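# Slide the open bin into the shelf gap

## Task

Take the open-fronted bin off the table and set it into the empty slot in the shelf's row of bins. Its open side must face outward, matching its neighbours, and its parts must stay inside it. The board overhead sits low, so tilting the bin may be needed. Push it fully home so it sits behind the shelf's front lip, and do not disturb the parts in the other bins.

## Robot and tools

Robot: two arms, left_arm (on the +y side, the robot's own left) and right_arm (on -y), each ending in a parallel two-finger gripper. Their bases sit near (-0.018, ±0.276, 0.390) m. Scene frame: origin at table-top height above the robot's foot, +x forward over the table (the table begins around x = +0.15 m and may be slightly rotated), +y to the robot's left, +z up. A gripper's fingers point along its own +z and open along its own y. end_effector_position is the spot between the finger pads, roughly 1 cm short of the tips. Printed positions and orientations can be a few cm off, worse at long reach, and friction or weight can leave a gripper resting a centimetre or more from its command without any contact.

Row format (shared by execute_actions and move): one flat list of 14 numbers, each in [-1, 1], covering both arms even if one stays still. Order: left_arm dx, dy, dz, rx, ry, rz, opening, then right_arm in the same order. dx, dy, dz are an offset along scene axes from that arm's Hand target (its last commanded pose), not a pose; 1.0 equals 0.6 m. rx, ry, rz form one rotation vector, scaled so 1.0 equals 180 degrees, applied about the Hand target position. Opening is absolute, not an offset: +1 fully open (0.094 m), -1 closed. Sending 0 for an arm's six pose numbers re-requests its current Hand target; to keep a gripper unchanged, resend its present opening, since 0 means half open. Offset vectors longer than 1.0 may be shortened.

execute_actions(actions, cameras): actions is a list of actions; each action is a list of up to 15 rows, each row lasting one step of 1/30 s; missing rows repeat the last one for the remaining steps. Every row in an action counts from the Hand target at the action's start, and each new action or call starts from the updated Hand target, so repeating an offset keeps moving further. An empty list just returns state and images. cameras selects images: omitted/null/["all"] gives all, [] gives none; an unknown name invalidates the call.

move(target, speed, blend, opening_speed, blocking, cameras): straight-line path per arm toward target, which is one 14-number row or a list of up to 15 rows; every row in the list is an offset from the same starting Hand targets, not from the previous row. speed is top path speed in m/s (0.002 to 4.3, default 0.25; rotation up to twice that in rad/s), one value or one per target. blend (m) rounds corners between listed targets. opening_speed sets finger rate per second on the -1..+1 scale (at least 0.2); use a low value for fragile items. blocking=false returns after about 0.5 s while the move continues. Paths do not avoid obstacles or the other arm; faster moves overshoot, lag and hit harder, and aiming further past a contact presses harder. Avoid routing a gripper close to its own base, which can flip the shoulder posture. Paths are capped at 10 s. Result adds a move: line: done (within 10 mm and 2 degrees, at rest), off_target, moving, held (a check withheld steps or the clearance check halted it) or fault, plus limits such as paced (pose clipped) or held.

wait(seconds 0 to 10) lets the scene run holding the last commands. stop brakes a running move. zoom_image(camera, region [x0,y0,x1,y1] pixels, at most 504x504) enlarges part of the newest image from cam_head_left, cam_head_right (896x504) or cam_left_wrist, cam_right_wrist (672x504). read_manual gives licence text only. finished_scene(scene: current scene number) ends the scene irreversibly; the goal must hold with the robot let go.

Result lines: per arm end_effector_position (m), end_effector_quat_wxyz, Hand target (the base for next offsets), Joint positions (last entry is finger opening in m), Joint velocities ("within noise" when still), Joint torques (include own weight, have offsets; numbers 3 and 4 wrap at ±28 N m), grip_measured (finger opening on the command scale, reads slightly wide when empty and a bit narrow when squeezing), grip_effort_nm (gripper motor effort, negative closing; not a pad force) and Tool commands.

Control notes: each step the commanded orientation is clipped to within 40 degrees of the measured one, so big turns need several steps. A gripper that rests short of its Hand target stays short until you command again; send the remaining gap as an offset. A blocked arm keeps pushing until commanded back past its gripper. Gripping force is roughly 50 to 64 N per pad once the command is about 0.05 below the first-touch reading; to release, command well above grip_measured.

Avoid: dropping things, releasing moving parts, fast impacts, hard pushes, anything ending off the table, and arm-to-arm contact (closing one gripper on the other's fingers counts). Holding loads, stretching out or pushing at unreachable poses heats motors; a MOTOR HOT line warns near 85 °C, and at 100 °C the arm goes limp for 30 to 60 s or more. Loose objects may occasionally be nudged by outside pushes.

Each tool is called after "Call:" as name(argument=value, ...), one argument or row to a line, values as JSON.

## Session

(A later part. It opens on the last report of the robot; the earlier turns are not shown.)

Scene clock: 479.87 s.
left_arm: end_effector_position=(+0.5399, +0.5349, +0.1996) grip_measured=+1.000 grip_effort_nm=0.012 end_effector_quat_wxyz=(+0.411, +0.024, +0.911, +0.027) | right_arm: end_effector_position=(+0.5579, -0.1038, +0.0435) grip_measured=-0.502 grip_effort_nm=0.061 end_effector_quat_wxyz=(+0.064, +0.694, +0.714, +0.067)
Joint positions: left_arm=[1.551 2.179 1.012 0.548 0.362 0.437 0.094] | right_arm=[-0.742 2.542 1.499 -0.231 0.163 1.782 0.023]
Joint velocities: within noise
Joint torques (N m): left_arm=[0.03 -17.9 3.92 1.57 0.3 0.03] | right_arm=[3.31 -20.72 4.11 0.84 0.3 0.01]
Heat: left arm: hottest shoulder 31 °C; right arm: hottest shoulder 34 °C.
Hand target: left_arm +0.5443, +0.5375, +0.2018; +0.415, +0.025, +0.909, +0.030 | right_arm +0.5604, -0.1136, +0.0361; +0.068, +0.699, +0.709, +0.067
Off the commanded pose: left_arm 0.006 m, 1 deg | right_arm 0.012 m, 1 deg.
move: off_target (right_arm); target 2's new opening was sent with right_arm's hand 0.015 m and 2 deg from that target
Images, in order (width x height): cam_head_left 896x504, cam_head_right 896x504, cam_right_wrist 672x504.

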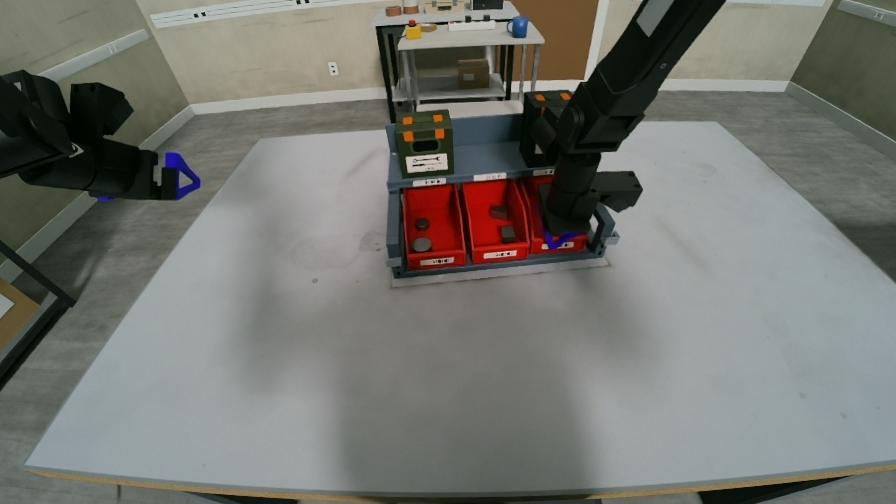

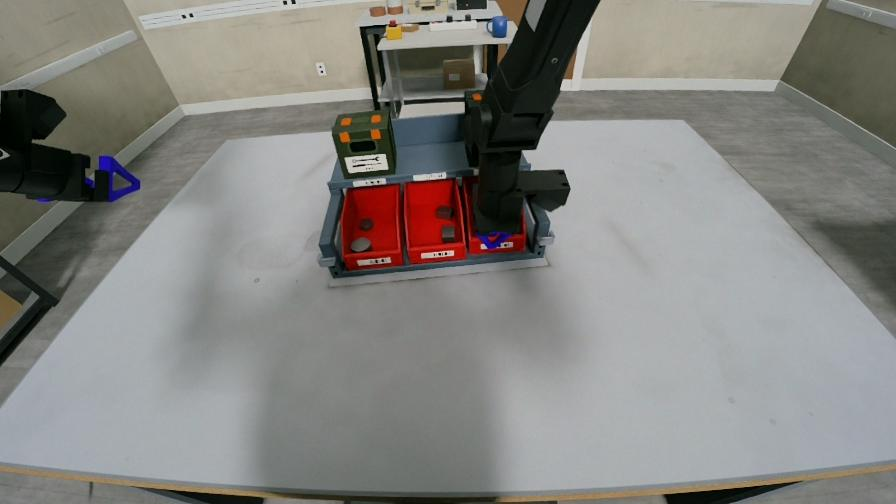

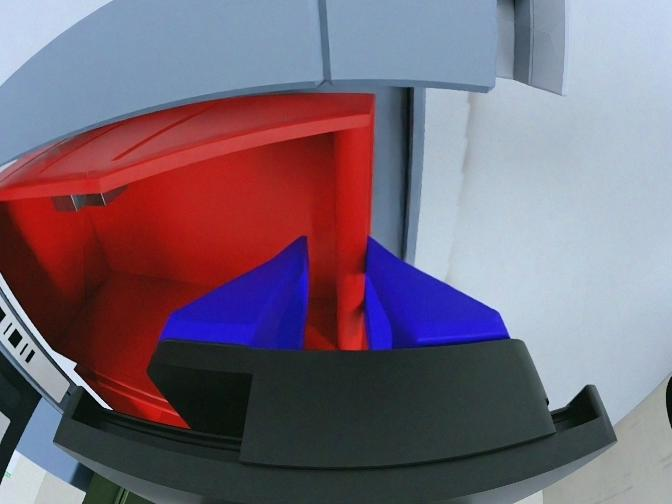

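Call:
move(
  target=[
    [0,0,0,0,0,0,1, -0.012,0,0.02,0,0,0,-0.5],
    [0,0,0,0,0,0,1, -0.03,0,0.15,0,0,0,-0.5],
    [0,0,0,0,0,0,1, -0.15,0.0,0.25,0,0,0,0],
  ],
  speed=[0.05,0.12,0.2],
)

Call:
zoom_image(
  camera="cam_head_left",
  region=[380, 90, 660, 300],
)

Call:
zoom_image(
  camera="cam_head_right",
  region=[310, 90, 590, 300],
)

Scene clock: 485.83 s.
left_arm: end_effector_position=(+0.5399, +0.5349, +0.1996) grip_measured=+1.000 grip_effort_nm=0.012 end_effector_quat_wxyz=(+0.411, +0.024, +0.911, +0.027) | right_arm: end_effector_position=(+0.4691, -0.1190, +0.1795) grip_measured=-0.002 grip_effort_nm=0.066 end_effector_quat_wxyz=(+0.063, +0.699, +0.710, +0.059)
Joint positions: left_arm=[1.551 2.179 1.012 0.548 0.362 0.437 0.094] | right_arm=[-0.687 2.129 1.067 -0.237 0.187 1.851 0.047]
Joint velocities: within noise
Joint torques (N m): left_arm=[0.03 -17.85 3.93 1.59 0.31 0.03] | right_arm=[5.36 -19.37 3.07 0.54 0.3 0.08]
Heat: left arm: hottest shoulder 31 °C; right arm: hottest shoulder 34 °C.
Hand target: left_arm +0.5443, +0.5375, +0.2018; +0.415, +0.025, +0.909, +0.030 | right_arm +0.4704, -0.1136, +0.1861; +0.068, +0.699, +0.709, +0.067
Off the commanded pose: left_arm 0.006 m, 1 deg | right_arm 0.009 m, 1 deg.
move: done

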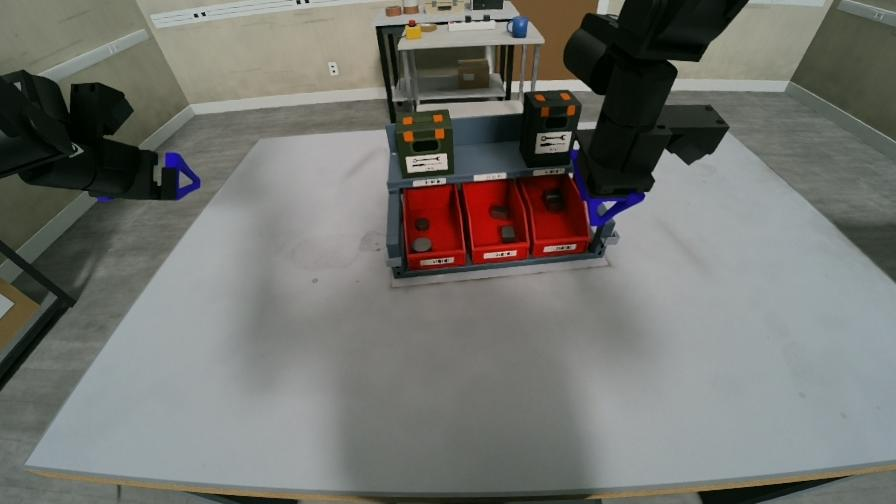

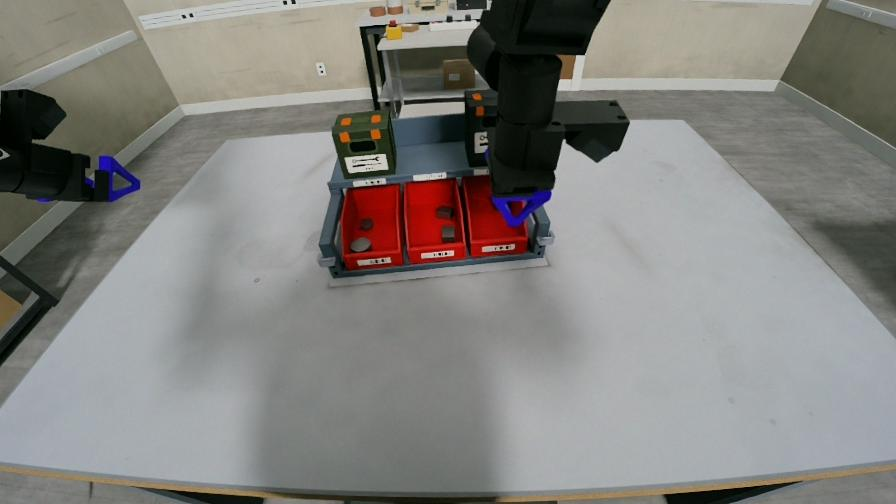

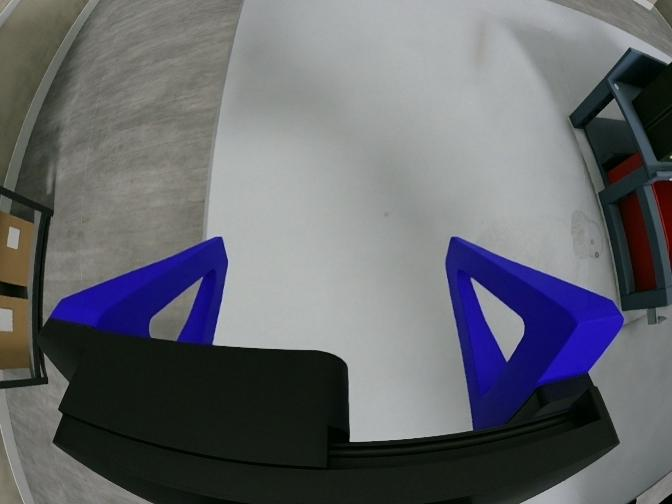

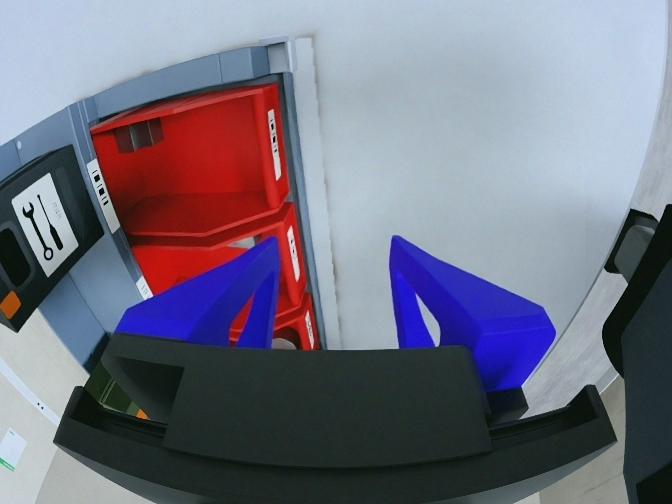

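Scaled by 1.800 from the camera's 896x504 image, which has a finer 1280x720 frame.

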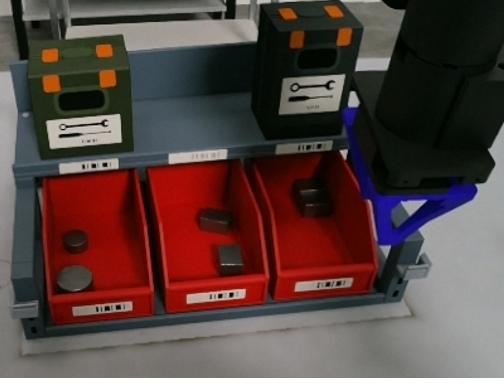

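Scaled by 1.800 from the camera's 896x504 image, which has a finer 1280x720 frame.

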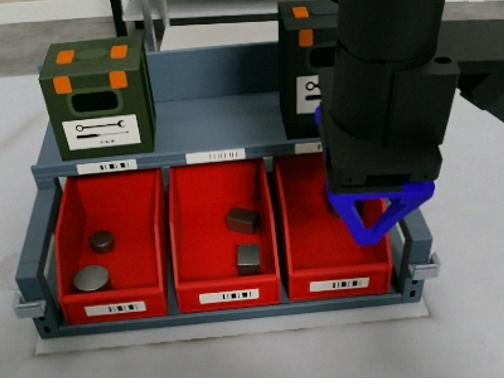

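Call:
finished_scene(
  scene=1,
)

The scene is finished: the task was done.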